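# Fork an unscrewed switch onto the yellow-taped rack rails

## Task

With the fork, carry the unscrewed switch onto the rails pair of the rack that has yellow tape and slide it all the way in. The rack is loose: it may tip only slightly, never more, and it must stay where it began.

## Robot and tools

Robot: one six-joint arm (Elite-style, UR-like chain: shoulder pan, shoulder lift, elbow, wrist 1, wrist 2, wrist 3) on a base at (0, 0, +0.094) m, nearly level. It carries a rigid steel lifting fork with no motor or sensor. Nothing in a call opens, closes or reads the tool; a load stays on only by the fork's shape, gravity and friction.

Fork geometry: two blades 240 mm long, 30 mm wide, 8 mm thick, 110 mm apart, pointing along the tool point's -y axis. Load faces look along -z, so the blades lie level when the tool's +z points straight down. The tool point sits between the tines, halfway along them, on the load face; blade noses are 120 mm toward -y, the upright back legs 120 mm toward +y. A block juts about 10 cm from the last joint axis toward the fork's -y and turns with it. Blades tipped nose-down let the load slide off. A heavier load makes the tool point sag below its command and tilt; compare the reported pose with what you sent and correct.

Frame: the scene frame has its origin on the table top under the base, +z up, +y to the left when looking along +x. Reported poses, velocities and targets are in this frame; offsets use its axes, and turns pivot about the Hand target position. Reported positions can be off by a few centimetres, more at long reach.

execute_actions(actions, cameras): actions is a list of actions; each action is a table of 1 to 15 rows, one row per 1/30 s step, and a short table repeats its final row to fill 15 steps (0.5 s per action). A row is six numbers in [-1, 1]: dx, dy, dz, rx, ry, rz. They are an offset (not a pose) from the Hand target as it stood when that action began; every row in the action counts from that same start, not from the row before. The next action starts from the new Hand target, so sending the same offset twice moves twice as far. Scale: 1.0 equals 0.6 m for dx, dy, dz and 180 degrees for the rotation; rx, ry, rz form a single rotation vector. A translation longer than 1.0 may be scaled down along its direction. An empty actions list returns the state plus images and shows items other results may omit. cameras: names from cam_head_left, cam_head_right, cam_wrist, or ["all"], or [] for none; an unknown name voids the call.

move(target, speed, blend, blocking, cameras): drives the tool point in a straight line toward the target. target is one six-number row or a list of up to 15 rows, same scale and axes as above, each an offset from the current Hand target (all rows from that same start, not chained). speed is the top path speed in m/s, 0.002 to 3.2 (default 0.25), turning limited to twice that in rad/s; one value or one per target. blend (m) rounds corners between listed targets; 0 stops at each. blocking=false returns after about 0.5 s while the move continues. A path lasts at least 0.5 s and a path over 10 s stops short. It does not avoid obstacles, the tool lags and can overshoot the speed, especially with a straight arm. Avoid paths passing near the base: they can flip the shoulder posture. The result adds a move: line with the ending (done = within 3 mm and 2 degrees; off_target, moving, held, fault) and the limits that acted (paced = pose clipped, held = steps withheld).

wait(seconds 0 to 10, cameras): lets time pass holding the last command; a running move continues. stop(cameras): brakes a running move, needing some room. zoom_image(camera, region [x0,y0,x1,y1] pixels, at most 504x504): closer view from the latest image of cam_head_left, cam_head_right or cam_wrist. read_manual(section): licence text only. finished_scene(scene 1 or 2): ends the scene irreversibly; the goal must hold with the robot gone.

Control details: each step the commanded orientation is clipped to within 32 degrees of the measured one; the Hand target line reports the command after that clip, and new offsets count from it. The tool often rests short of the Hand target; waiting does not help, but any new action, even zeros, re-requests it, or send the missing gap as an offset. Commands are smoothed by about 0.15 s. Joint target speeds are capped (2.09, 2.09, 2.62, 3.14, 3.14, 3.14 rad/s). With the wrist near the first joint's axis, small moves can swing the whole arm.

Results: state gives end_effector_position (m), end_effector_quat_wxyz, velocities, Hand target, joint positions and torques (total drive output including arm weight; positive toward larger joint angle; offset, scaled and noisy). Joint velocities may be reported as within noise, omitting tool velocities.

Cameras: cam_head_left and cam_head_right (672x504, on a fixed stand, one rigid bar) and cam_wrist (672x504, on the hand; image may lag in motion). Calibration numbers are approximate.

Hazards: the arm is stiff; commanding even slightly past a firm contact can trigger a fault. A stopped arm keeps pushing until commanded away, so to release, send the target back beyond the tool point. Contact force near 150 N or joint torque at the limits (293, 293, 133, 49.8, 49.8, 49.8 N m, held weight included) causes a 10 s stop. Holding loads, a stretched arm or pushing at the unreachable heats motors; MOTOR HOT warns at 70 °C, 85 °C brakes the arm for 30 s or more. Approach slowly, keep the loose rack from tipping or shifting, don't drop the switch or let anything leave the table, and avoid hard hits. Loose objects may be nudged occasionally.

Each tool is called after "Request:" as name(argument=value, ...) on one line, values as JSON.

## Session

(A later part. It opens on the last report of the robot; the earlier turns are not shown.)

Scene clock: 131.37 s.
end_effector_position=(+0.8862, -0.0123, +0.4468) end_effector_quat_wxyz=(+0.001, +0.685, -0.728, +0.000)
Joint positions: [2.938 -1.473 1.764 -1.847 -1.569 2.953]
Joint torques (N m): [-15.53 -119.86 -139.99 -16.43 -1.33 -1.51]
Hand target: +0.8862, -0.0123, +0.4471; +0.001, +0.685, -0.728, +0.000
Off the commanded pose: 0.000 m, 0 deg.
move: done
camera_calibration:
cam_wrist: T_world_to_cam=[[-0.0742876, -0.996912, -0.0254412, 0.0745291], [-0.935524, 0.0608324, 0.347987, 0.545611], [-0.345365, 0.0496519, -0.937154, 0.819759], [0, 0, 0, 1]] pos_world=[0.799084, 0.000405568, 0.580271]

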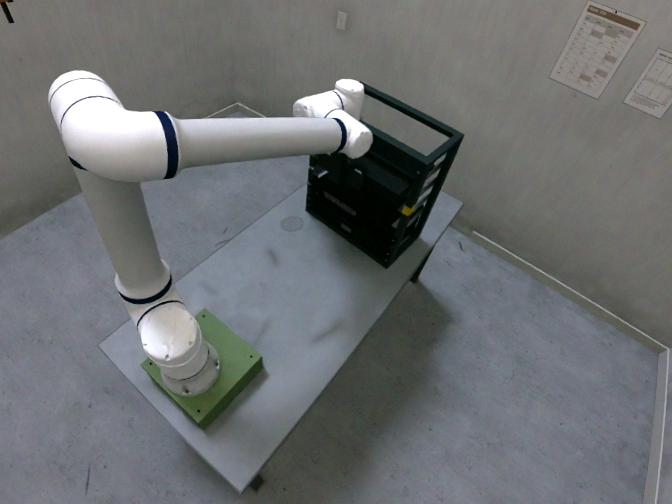

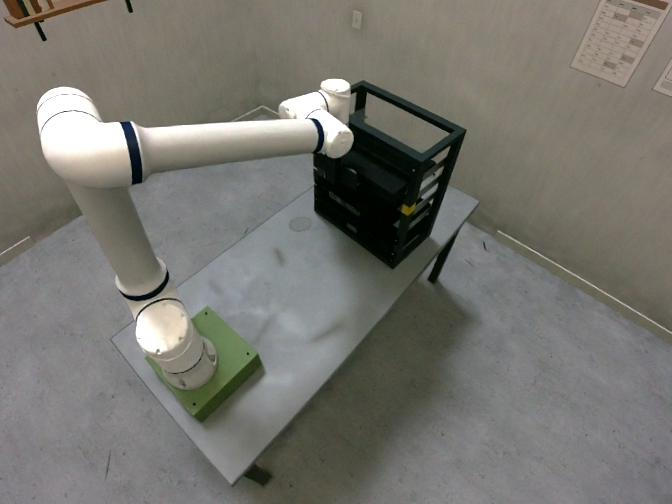

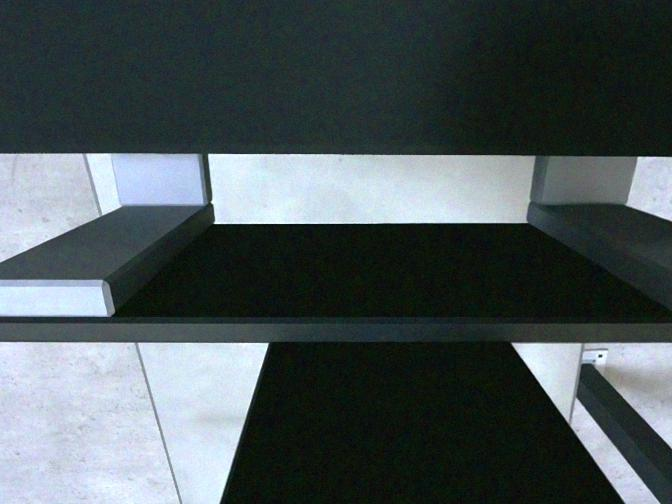

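Request:
move(target=[[0,0,0.006,0,0,0],[-0.15,0.009,0.006,0,0,0],[-0.52,0.032,0.006,0,0,0]], speed=[0.03,0.1,0.12], blend=0.003, cameras=["all"])

Request:
zoom_image(camera="cam_head_right", region=[260, 75, 460, 275])

Request:
zoom_image(camera="cam_head_left", region=[260, 75, 460, 275])

Scene clock: 139.37 s.
end_effector_position=(+0.5743, +0.0069, +0.4507) end_effector_quat_wxyz=(+0.001, +0.685, -0.728, +0.000)
Joint positions: [2.795 -2.053 2.209 -1.711 -1.571 2.81]
Joint torques (N m): [-20.69 -50.34 -117.75 -16.19 3.52 -1.97]
Hand target: +0.5742, +0.0069, +0.4507; +0.001, +0.685, -0.728, +0.000
Off the commanded pose: 0.000 m, 0 deg.
move: done; blend cut to 0.0018 m at target 1
camera_calibration:
cam_wrist: T_world_to_cam=[[-0.0742876, -0.996912, -0.0254412, 0.070504], [-0.935524, 0.0608324, 0.347987, 0.25143], [-0.345365, 0.0496519, -0.937154, 0.714687], [0, 0, 0, 1]] pos_world=[0.487284, 0.0195056, 0.584071]

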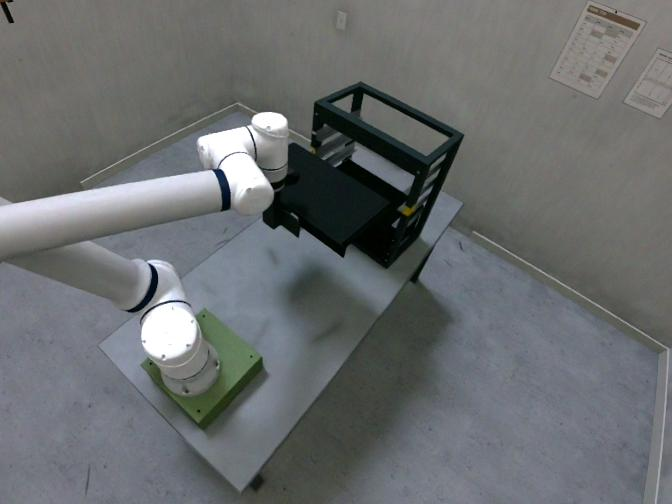

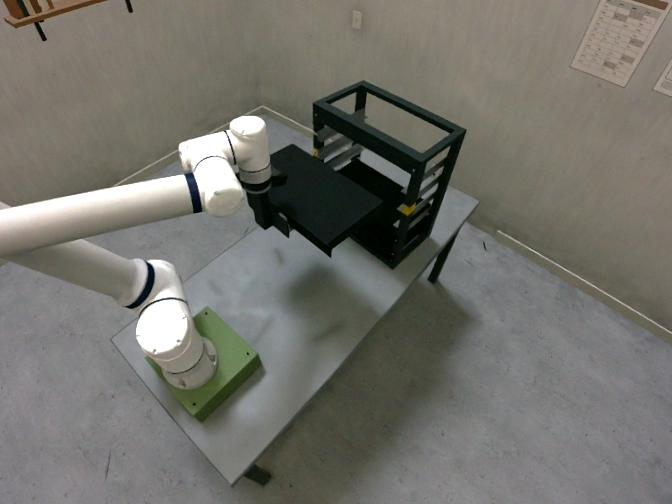

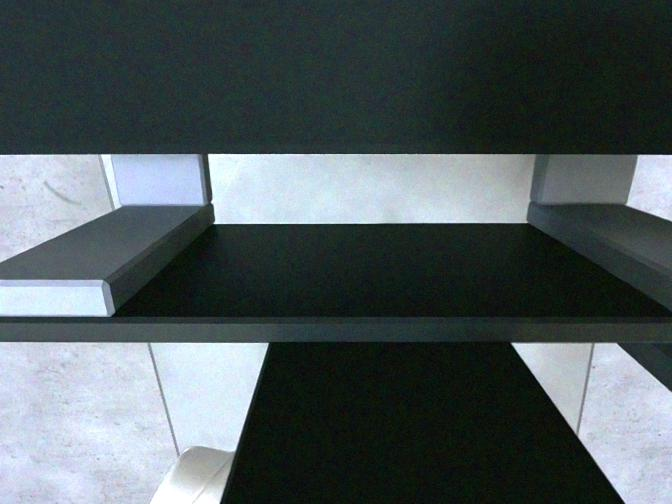

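Scaled by 2.520.

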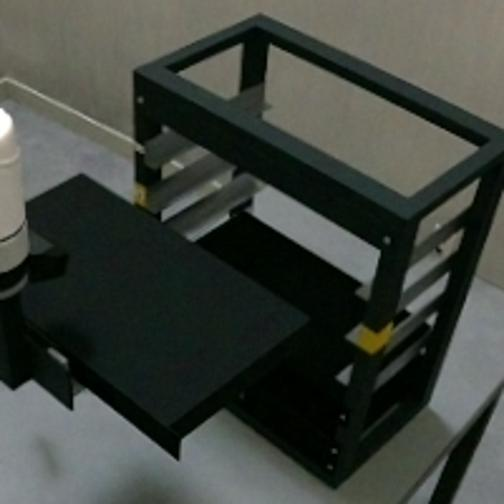

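Scaled by 2.520.

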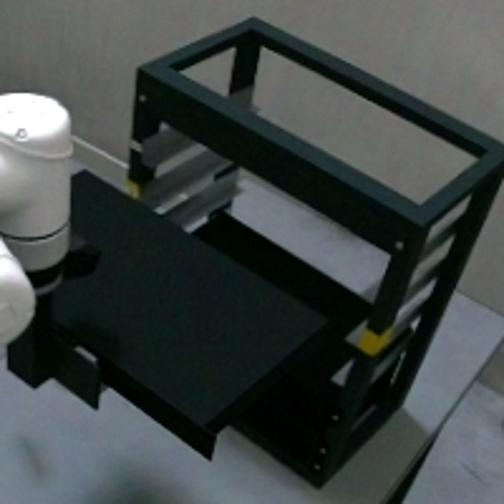

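Request:
move(target=[[0,0,-0.146,0,0,0],[0.25,-0.0154,-0.146,0,0,0]], speed=[0.12,0.1], cameras=["all"])

Request:
zoom_image(camera="cam_head_right", region=[280, 75, 480, 275])

Request:
zoom_image(camera="cam_head_left", region=[280, 75, 480, 275])

Scene clock: 161.33 s.
end_effector_position=(+0.7240, -0.0023, +0.3631) end_effector_quat_wxyz=(+0.001, +0.685, -0.728, +0.000)
Joint positions: [2.884 -1.7 2.14 -1.996 -1.57 2.899]
Joint torques (N m): [6.81 -57.71 -138.67 -23.12 -0.76 3.56]
Hand target: +0.7242, -0.0023, +0.3631; +0.001, +0.685, -0.728, +0.000
Off the commanded pose: 0.000 m, 0 deg.
move: done
camera_calibration:
cam_wrist: T_world_to_cam=[[-0.0742811, -0.996913, -0.0254435, 0.0702242], [-0.935524, 0.0608256, 0.347987, 0.422487], [-0.345365, 0.0496519, -0.937154, 0.684844], [0, 0, 0, 1]] pos_world=[0.636984, 0.0103056, 0.496571]

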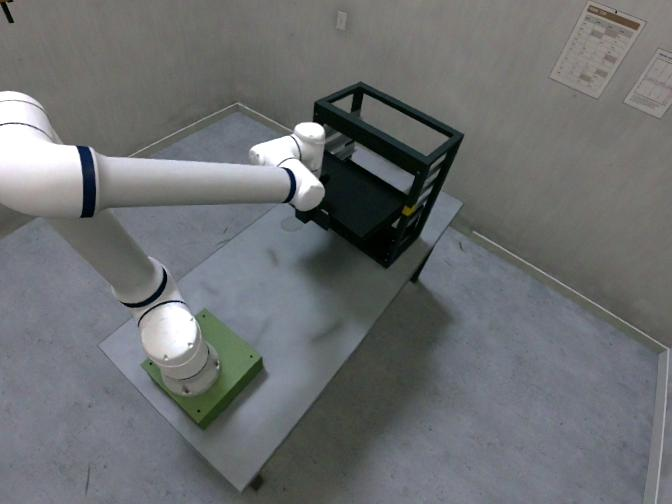

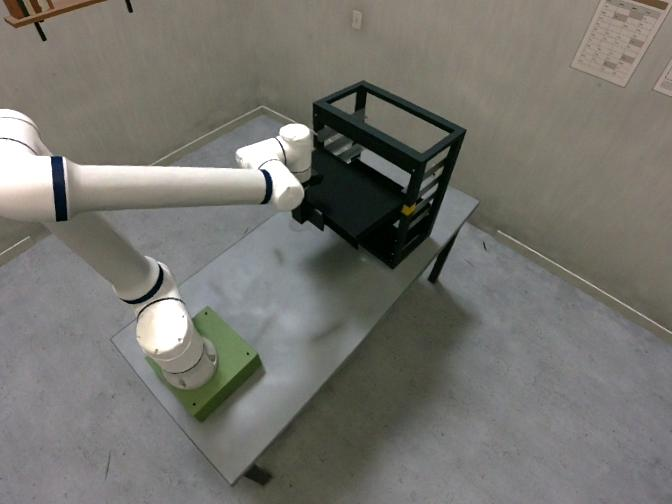

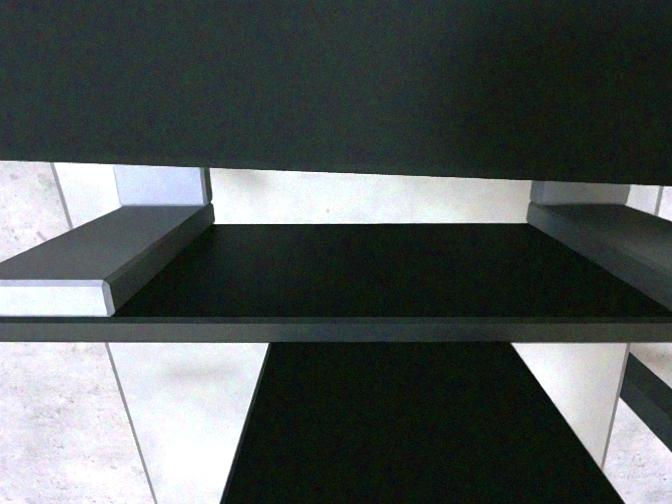

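Scaled by 2.520.

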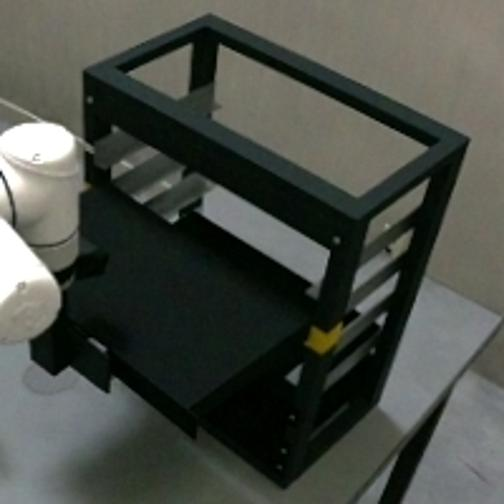

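Scaled by 2.520.

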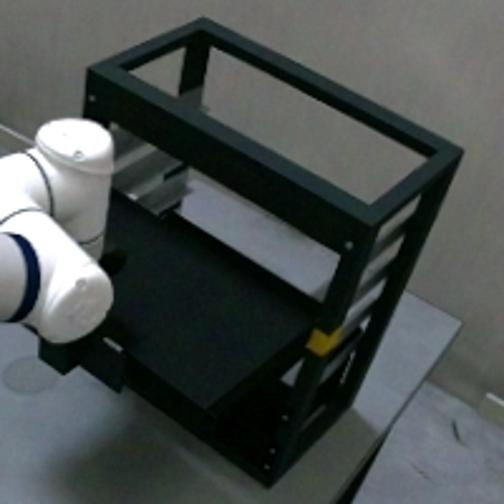

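Request:
move(target=[-0.2,0.0122,0,0,0,0], speed=0.12, cameras=["all"])

Request:
zoom_image(camera="cam_head_right", region=[260, 75, 460, 275])

Request:
zoom_image(camera="cam_head_left", region=[260, 75, 460, 275])

Scene clock: 170.53 s.
end_effector_position=(+0.6043, +0.0050, +0.3631) end_effector_quat_wxyz=(+0.001, +0.685, -0.728, +0.000)
Joint positions: [2.818 -1.941 2.309 -1.923 -1.571 2.833]
Joint torques (N m): [-21.44 -57.18 -113.5 -16.22 3.11 -2.38]
Hand target: +0.6042, +0.0050, +0.3631; +0.001, +0.685, -0.728, +0.000
Off the commanded pose: 0.000 m, 0 deg.
move: done
camera_calibration:
cam_wrist: T_world_to_cam=[[-0.0742876, -0.996912, -0.0254412, 0.0686098], [-0.935524, 0.0608324, 0.347987, 0.310095], [-0.345365, 0.0496519, -0.937154, 0.643048], [0, 0, 0, 1]] pos_world=[0.517284, 0.0176056, 0.496471]

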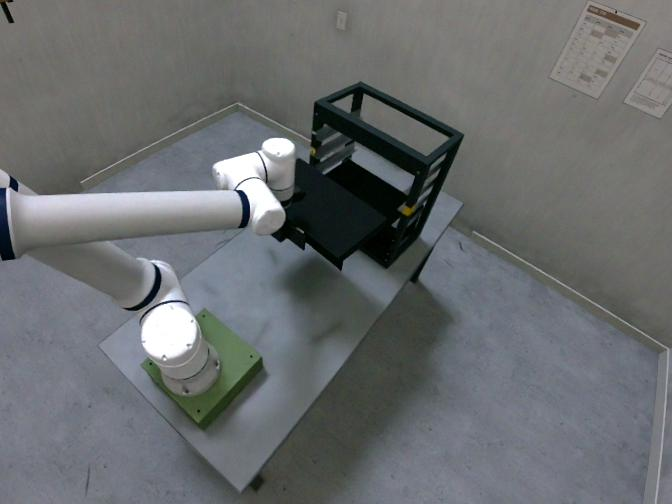

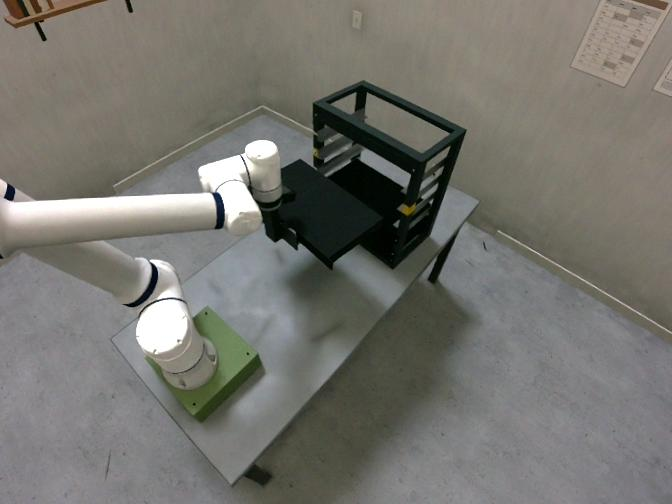

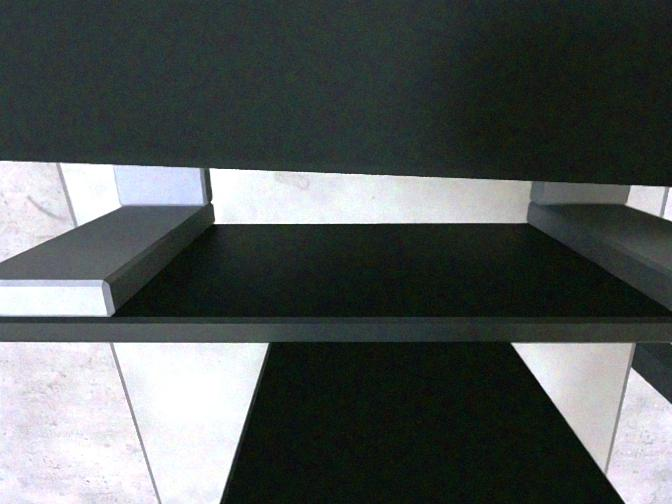

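Scaled by 2.520.

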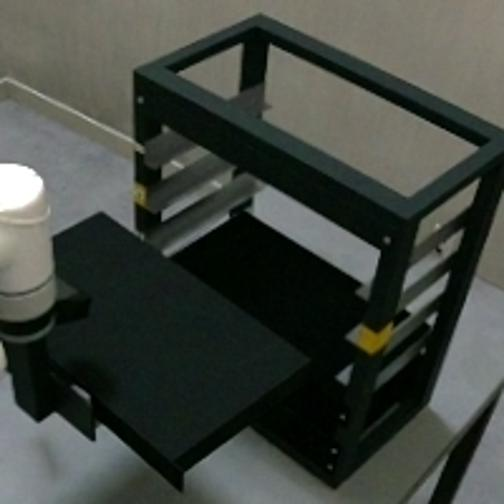

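Scaled by 2.520.

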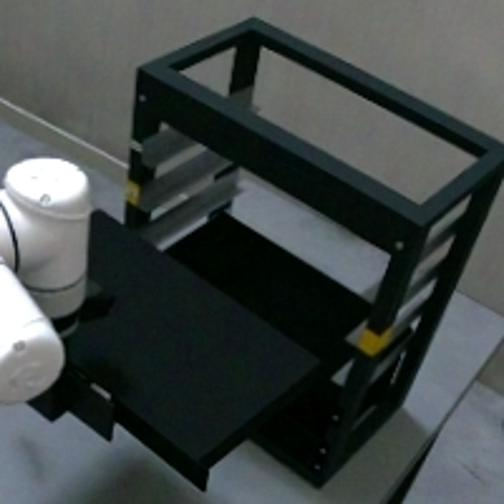

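Request:
move(target=[[0.0,0.0083,0,0,0,0.0128],[0.19,-0.0023,0,0,0,0.0128]], speed=0.1, cameras=["all"])

Request:
zoom_image(camera="cam_head_right", region=[370, 165, 450, 245])

Request:
zoom_image(camera="cam_head_right", region=[290, 110, 370, 190])

Request:
zoom_image(camera="cam_head_left", region=[290, 110, 440, 260])

Scene clock: 191.83 s.
end_effector_position=(+0.7180, +0.0036, +0.3631) end_effector_quat_wxyz=(+0.001, +0.700, -0.715, +0.000)
Joint positions: [2.881 -1.711 2.15 -1.994 -1.57 2.856]
Joint torques (N m): [10.31 -56.06 -134.19 -21.27 1.04 3.59]
Hand target: +0.7182, +0.0036, +0.3631; +0.001, +0.700, -0.715, +0.000
Off the commanded pose: 0.000 m, 0 deg.
move: done
camera_calibration:
cam_wrist: T_world_to_cam=[[-0.0341708, -0.999091, -0.0254863, 0.0469358], [-0.937227, 0.0231789, 0.34795, 0.417836], [-0.347043, 0.0357762, -0.937167, 0.683721], [0, 0, 0, 1]] pos_world=[0.630491, 0.0127472, 0.496571]

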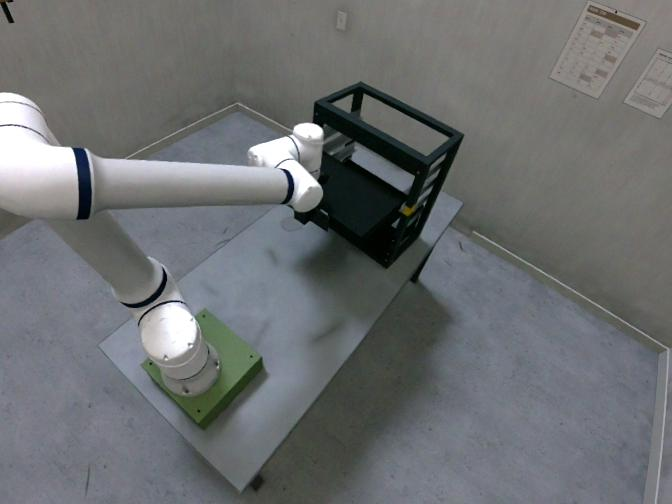

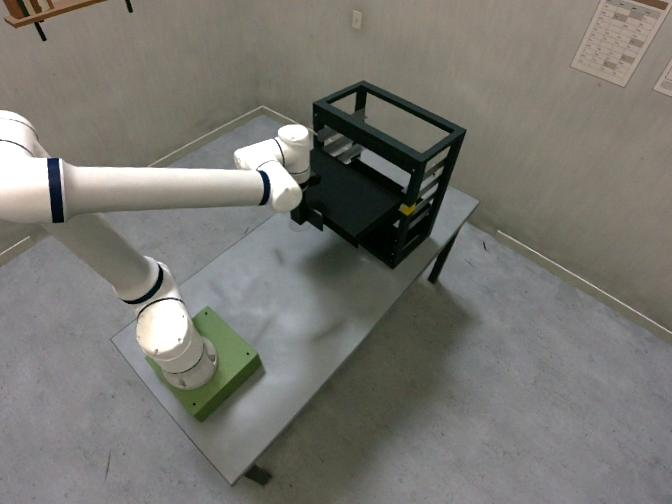

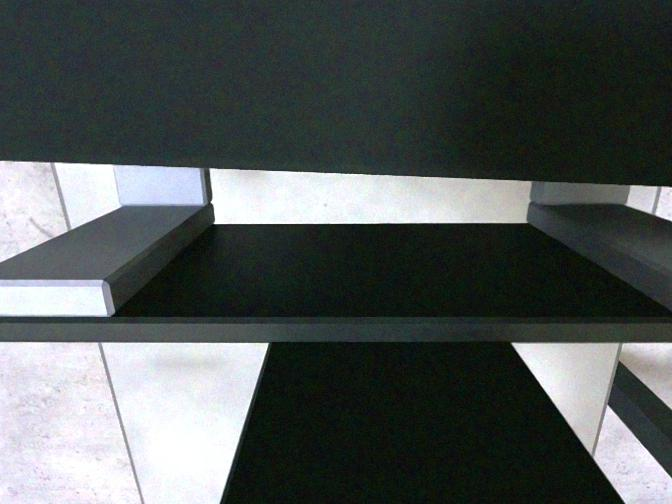

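Scaled by 6.300.

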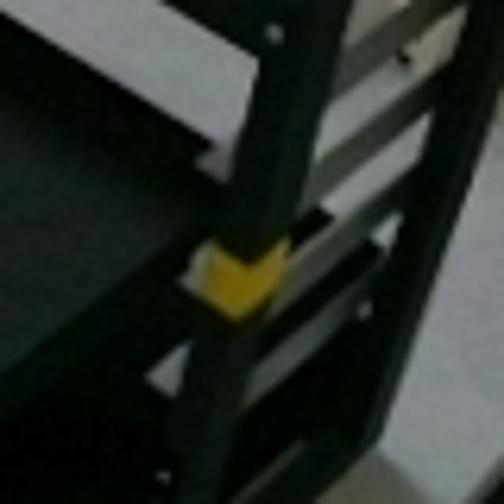

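Scaled by 6.300.

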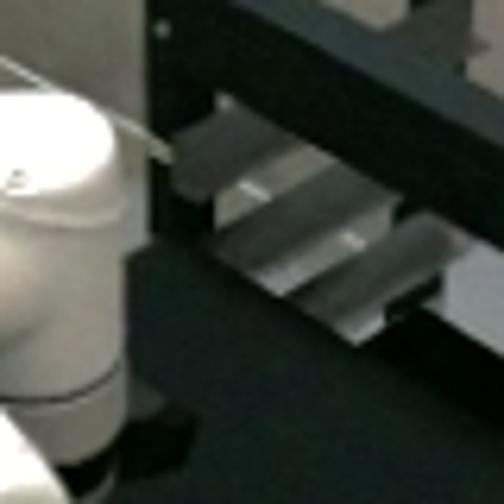

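Scaled by 3.360.

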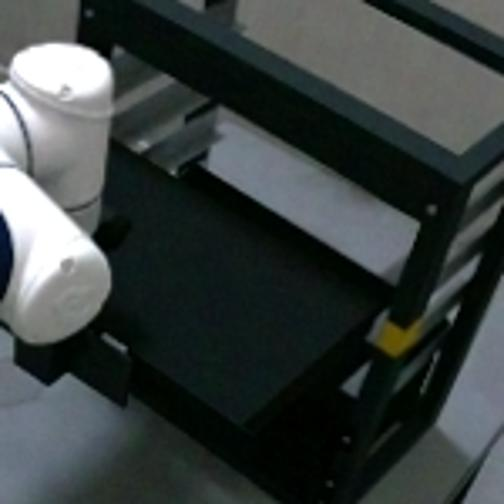

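Request:
move(target=[0.05,-0.0028,0,0,0,0], speed=0.05, cameras=["cam_head_right","cam_wrist"])

Request:
zoom_image(camera="cam_head_right", region=[370, 165, 450, 245])

Request:
zoom_image(camera="cam_head_right", region=[290, 110, 370, 190])

Scene clock: 198.80 s.
end_effector_position=(+0.7480, +0.0019, +0.3631) end_effector_quat_wxyz=(+0.001, +0.700, -0.715, +0.000)
Joint positions: [2.894 -1.657 2.103 -2.002 -1.57 2.868]
Joint torques (N m): [10.4 -61.37 -136.23 -22.16 4.44 3.63]
Hand target: +0.7482, +0.0019, +0.3631; +0.001, +0.700, -0.715, +0.000
Off the commanded pose: 0.000 m, 0 deg.
move: done
camera_calibration:
cam_wrist: T_world_to_cam=[[-0.0341374, -0.999095, -0.0253891, 0.0461923], [-0.937195, 0.023178, 0.348036, 0.445928], [-0.347132, 0.0356755, -0.937137, 0.694239], [0, 0, 0, 1]] pos_world=[0.660492, 0.0110474, 0.496571]
Images, in order (width x height): cam_head_right 672x504, cam_wrist 672x504.

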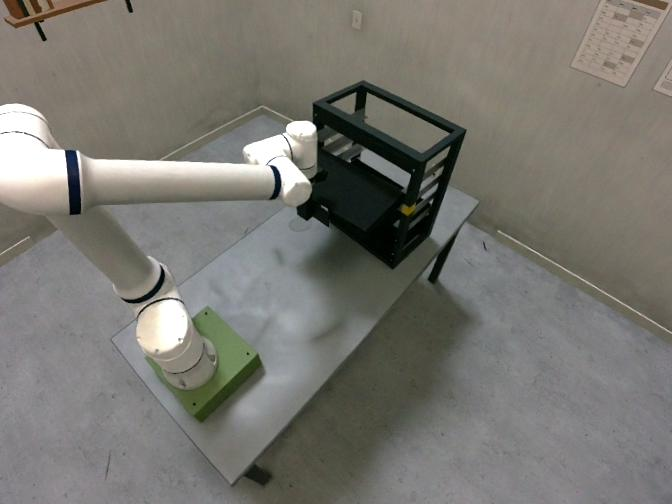

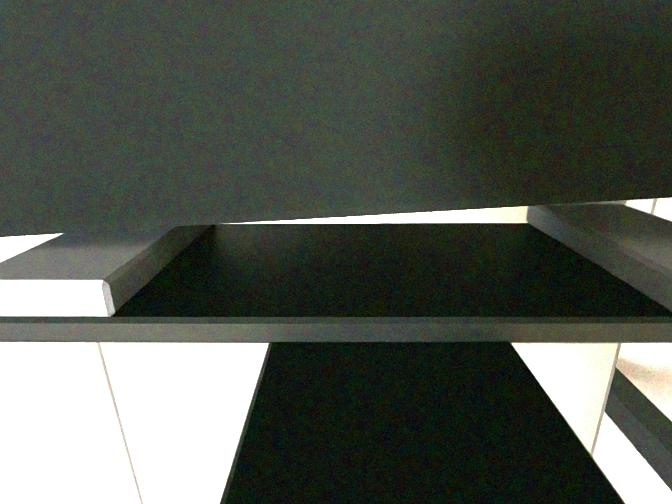

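Scaled by 6.300.

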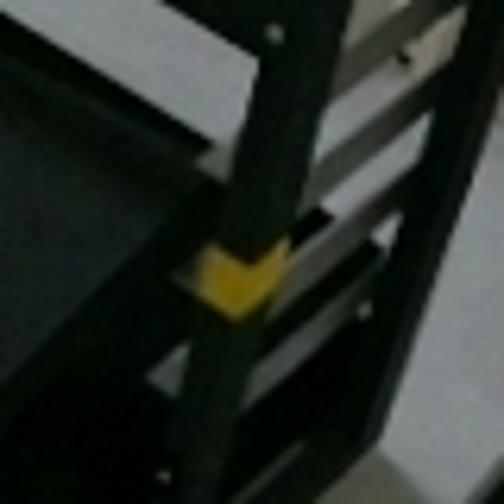

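Scaled by 6.300.

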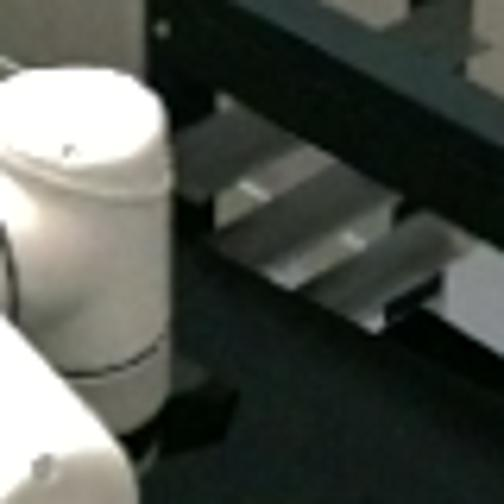

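Request:
move(target=[-0.25,0.014,0,0,0,0], speed=0.12, cameras=["all"])

Request:
zoom_image(camera="cam_head_right", region=[270, 130, 410, 270])

Request:
zoom_image(camera="cam_head_left", region=[270, 130, 410, 270])

Scene clock: 204.67 s.
end_effector_position=(+0.5983, +0.0103, +0.3631) end_effector_quat_wxyz=(+0.001, +0.700, -0.715, +0.000)
Joint positions: [2.811 -1.955 2.317 -1.917 -1.571 2.786]
Joint torques (N m): [-21.7 -54.4 -112.88 -15.96 3.49 -2.34]
Hand target: +0.5982, +0.0103, +0.3631; +0.001, +0.700, -0.715, +0.000
Off the commanded pose: 0.000 m, 0 deg.
move: done
camera_calibration:
cam_wrist: T_world_to_cam=[[-0.0341374, -0.999095, -0.0253891, 0.0494752], [-0.937195, 0.023178, 0.348036, 0.305564], [-0.347132, 0.0356755, -0.937137, 0.641915], [0, 0, 0, 1]] pos_world=[0.510892, 0.0194474, 0.496471]

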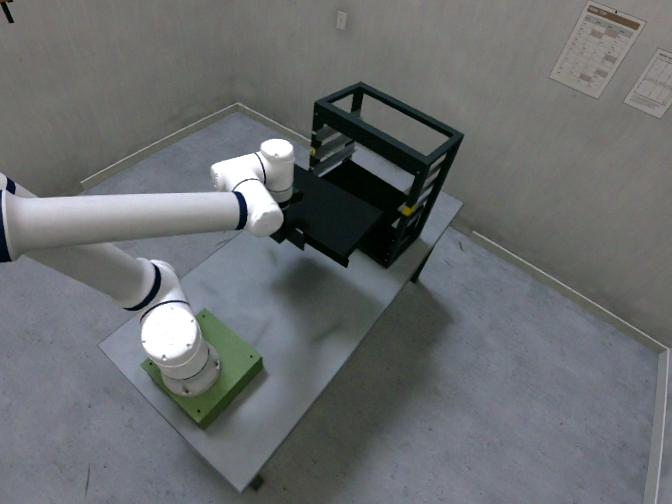

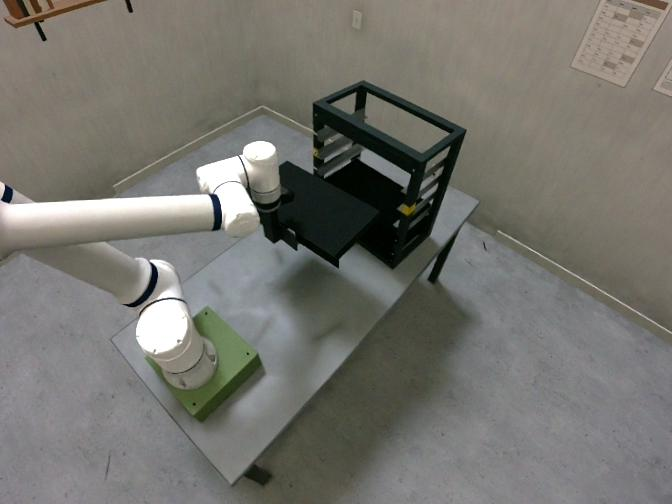

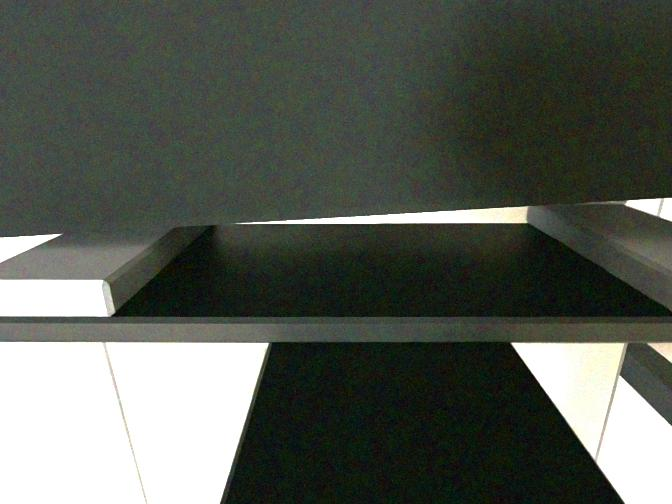

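Scaled by 3.600.

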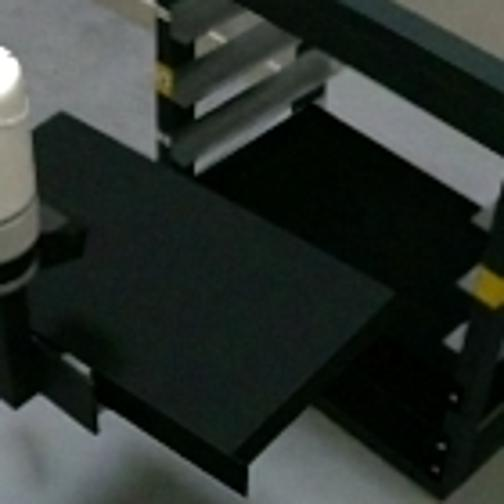

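Scaled by 3.600.

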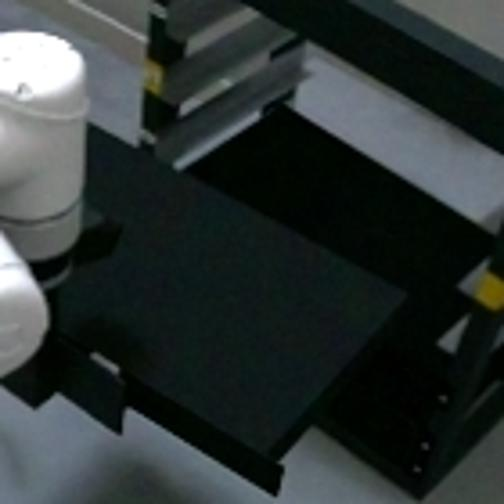

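Request:
move(target=[[0.0,-0.015,0,0,0,-0.0311],[0.2,-0.0262,0,0,0,-0.0311],[0.27,-0.0301,0,0,0,-0.0311]], speed=[0.1,0.1,0.05], cameras=["cam_head_right","cam_wrist"])

Request:
zoom_image(camera="cam_head_right", region=[290, 120, 430, 260])

Scene clock: 214.93 s.
end_effector_position=(+0.7600, -0.0077, +0.3631) end_effector_quat_wxyz=(-0.001, -0.664, +0.748, +0.000)
Joint positions: [2.908 -1.634 2.082 -2.004 -1.569 2.98]
Joint torques (N m): [9.99 -66.26 -133.03 -21.1 2.09 3.47]
Hand target: +0.7602, -0.0077, +0.3631; -0.001, -0.664, +0.748, +0.000
Off the commanded pose: 0.000 m, 0 deg.
move: done
camera_calibration:
cam_wrist: T_world_to_cam=[[-0.131489, -0.990991, -0.0254653, 0.11111], [-0.930484, 0.114519, 0.347972, 0.453053], [-0.341921, 0.0694495, -0.937159, 0.69507], [0, 0, 0, 1]] pos_world=[0.673827, 0.00995342, 0.496571]
Images, in order (width x height): cam_head_right 672x504, cam_wrist 672x504.

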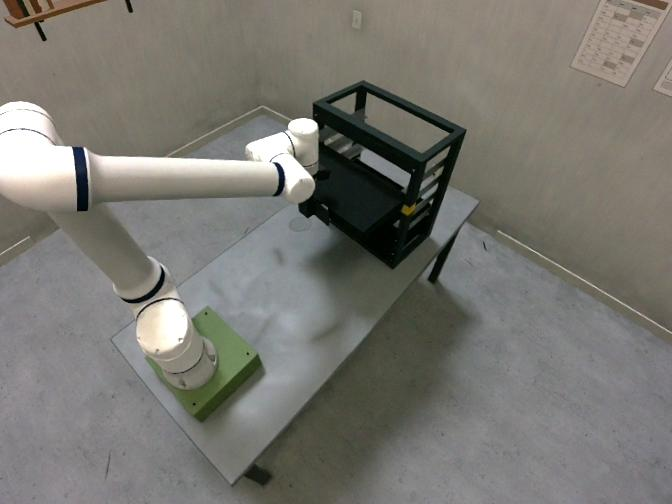

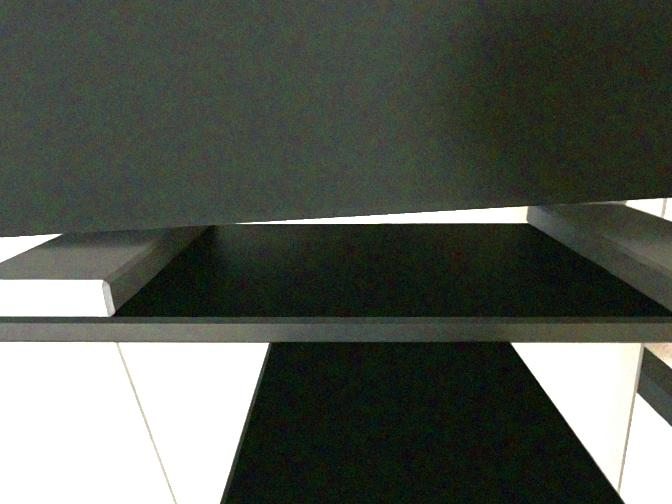

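Scaled by 3.600.

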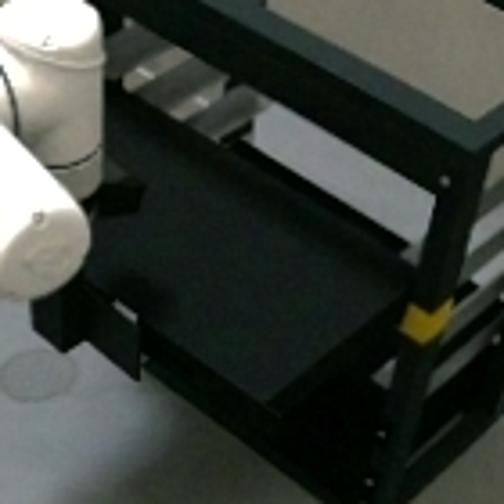

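Request:
move(target=[0.08,-0.0045,0,0,0,0], speed=0.06, cameras=["cam_wrist"])

Request:
move(target=[0.10,-0.0056,0,0,0,0], speed=0.06, cameras=["all"])

Request:
zoom_image(camera="cam_head_right", region=[290, 120, 430, 260])

Scene clock: 219.73 s.
end_effector_position=(+0.8080, -0.0104, +0.3631) end_effector_quat_wxyz=(-0.001, -0.664, +0.748, +0.000)
Joint positions: [2.925 -1.551 2.003 -2.007 -1.569 2.997]
Joint torques (N m): [8.28 -77.58 -133.56 -16.21 1.6 3.24]
Hand target: +0.8082, -0.0104, +0.3631; -0.001, -0.664, +0.748, +0.000
Off the commanded pose: 0.000 m, 0 deg.
move: done
camera_calibration:
cam_wrist: T_world_to_cam=[[-0.131476, -0.990992, -0.02547, 0.11464], [-0.930486, 0.114505, 0.347972, 0.498038], [-0.341921, 0.0694494, -0.937159, 0.711677], [0, 0, 0, 1]] pos_world=[0.721827, 0.00715343, 0.496571]
Images, in order (width x height): cam_wrist 672x504.

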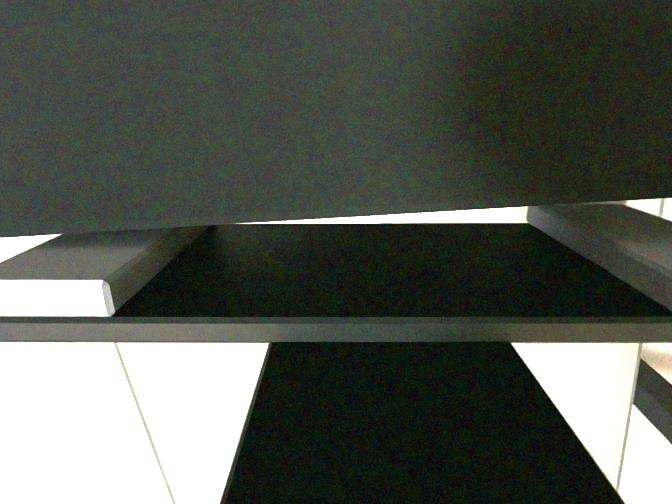

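Scene clock: 221.20 s.
end_effector_position=(+0.8680, -0.0138, +0.3631) end_effector_quat_wxyz=(-0.001, -0.664, +0.748, +0.000)
Joint positions: [2.942 -1.452 1.898 -2.001 -1.569 3.014]
Joint torques (N m): [16.83 -88.33 -135.96 -16.98 3.9 1.39]
Hand target: +0.8682, -0.0138, +0.3631; -0.001, -0.664, +0.748, +0.000
Off the commanded pose: 0.000 m, 0 deg.
move: done
camera_calibration:
cam_wrist: T_world_to_cam=[[-0.131489, -0.990991, -0.0254653, 0.119266], [-0.930484, 0.114519, 0.347972, 0.554244], [-0.341921, 0.0694495, -0.937159, 0.732421], [0, 0, 0, 1]] pos_world=[0.781827, 0.00385342, 0.496571]

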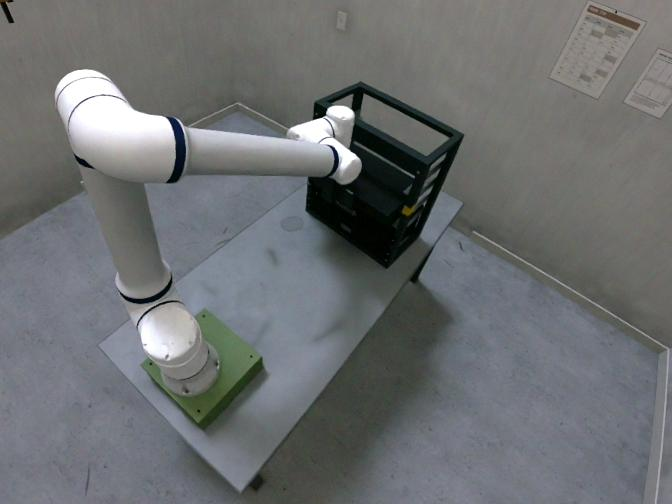

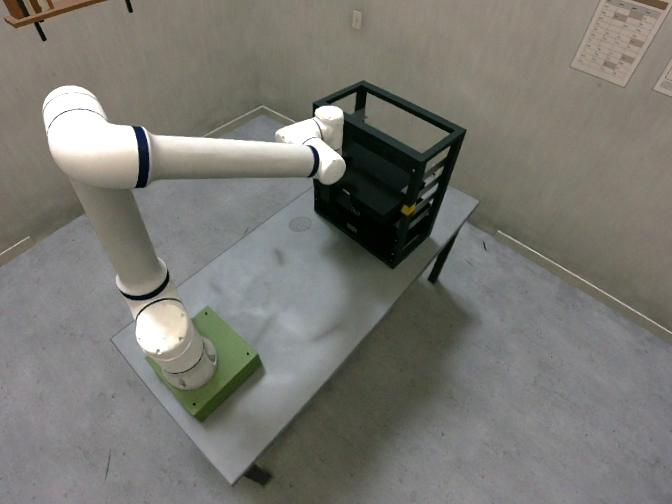

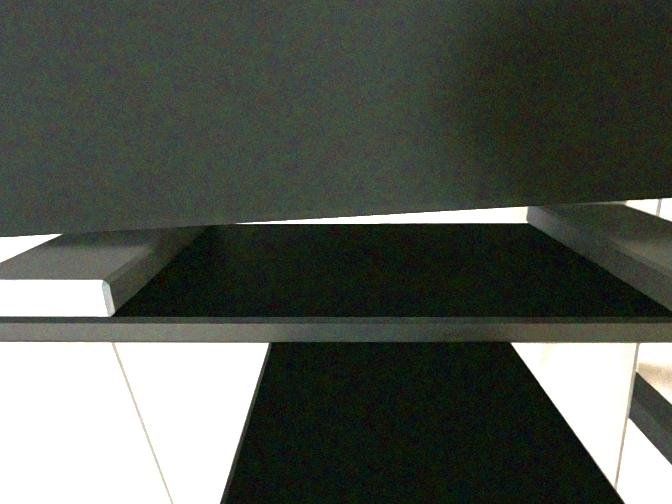

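Scaled by 3.600.

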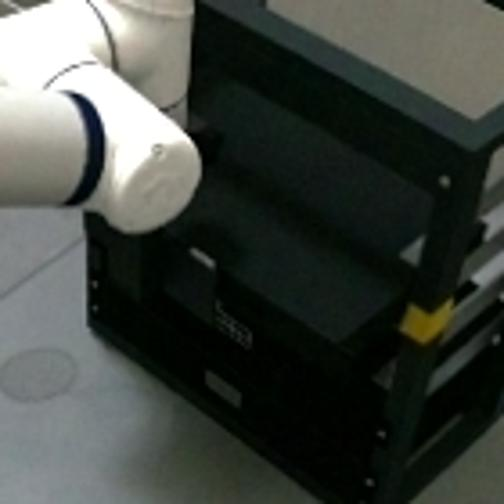

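Request:
move(target=[[0.015,-0.0008,0,0,0,0],[0.015,-0.0008,-0.025,0,0,0]], speed=[0.05,0.025])

Request:
move(target=[0,0,-0.017,0,0,0], speed=0.025, cameras=["all"])

Request:
zoom_image(camera="cam_head_right", region=[290, 120, 430, 260])

Scene clock: 225.87 s.
end_effector_position=(+0.8773, -0.0143, +0.3487) end_effector_quat_wxyz=(-0.001, -0.664, +0.748, +0.000)
Joint positions: [2.945 -1.427 1.897 -2.026 -1.569 3.017]
Joint torques (N m): [6.29 -58.43 -67.53 -10 -1.48 2.4]
Hand target: +0.8772, -0.0143, +0.3481; -0.001, -0.664, +0.748, +0.000
Off the commanded pose: 0.001 m, 0 deg.
move: done

Scene clock: 226.67 s.
end_effector_position=(+0.8772, -0.0143, +0.3381) end_effector_quat_wxyz=(-0.001, -0.664, +0.748, +0.000)
Joint positions: [2.945 -1.419 1.908 -2.045 -1.569 3.017]
Joint torques (N m): [5.42 -60.45 -68.79 -10.39 -2.25 2.79]
Hand target: +0.8772, -0.0143, +0.3379; -0.001, -0.664, +0.748, +0.000
Off the commanded pose: 0.000 m, 0 deg.
move: done
camera_calibration:
cam_wrist: T_world_to_cam=[[-0.131489, -0.990991, -0.0254653, 0.119343], [-0.930484, 0.114519, 0.347972, 0.571561], [-0.341921, 0.0694495, -0.937159, 0.712173], [0, 0, 0, 1]] pos_world=[0.791027, 0.00335342, 0.471571]

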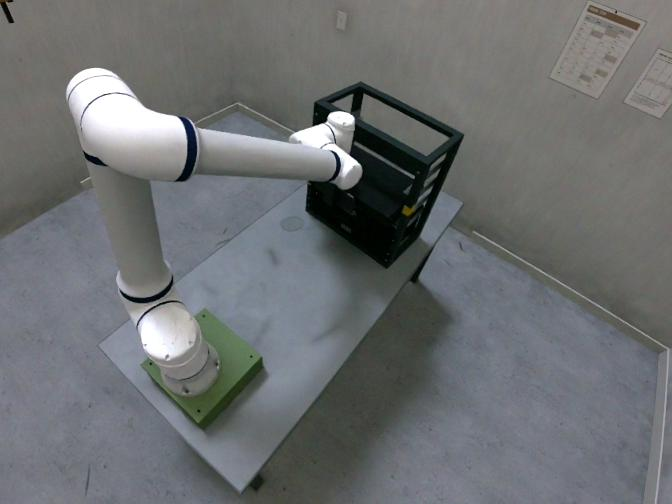

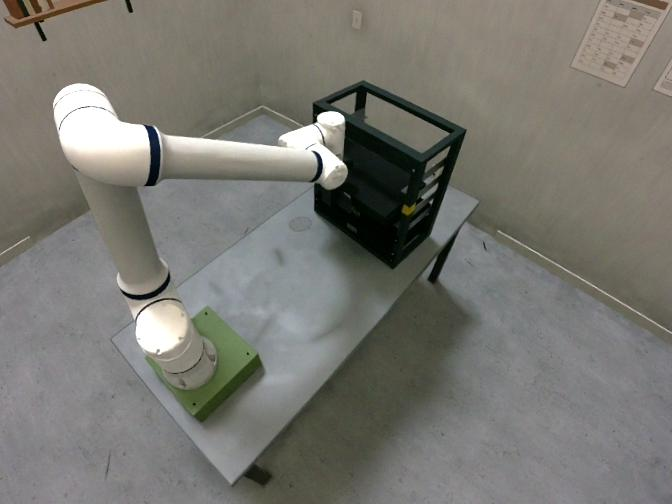

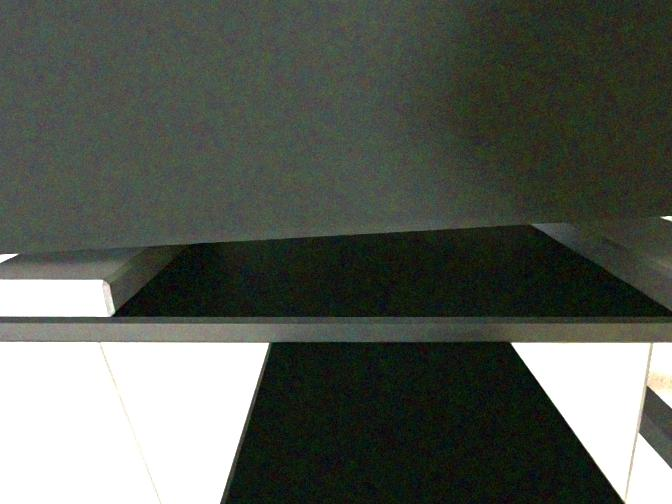

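Scaled by 3.600.

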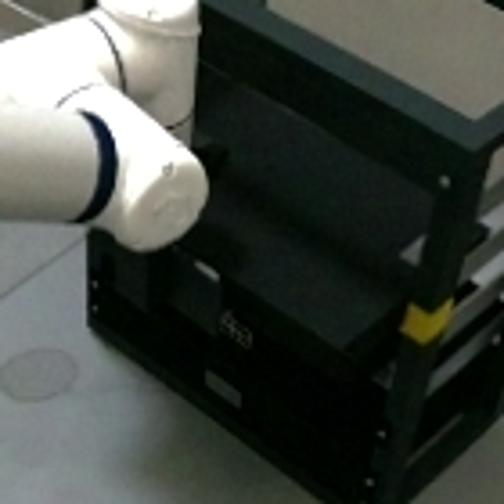

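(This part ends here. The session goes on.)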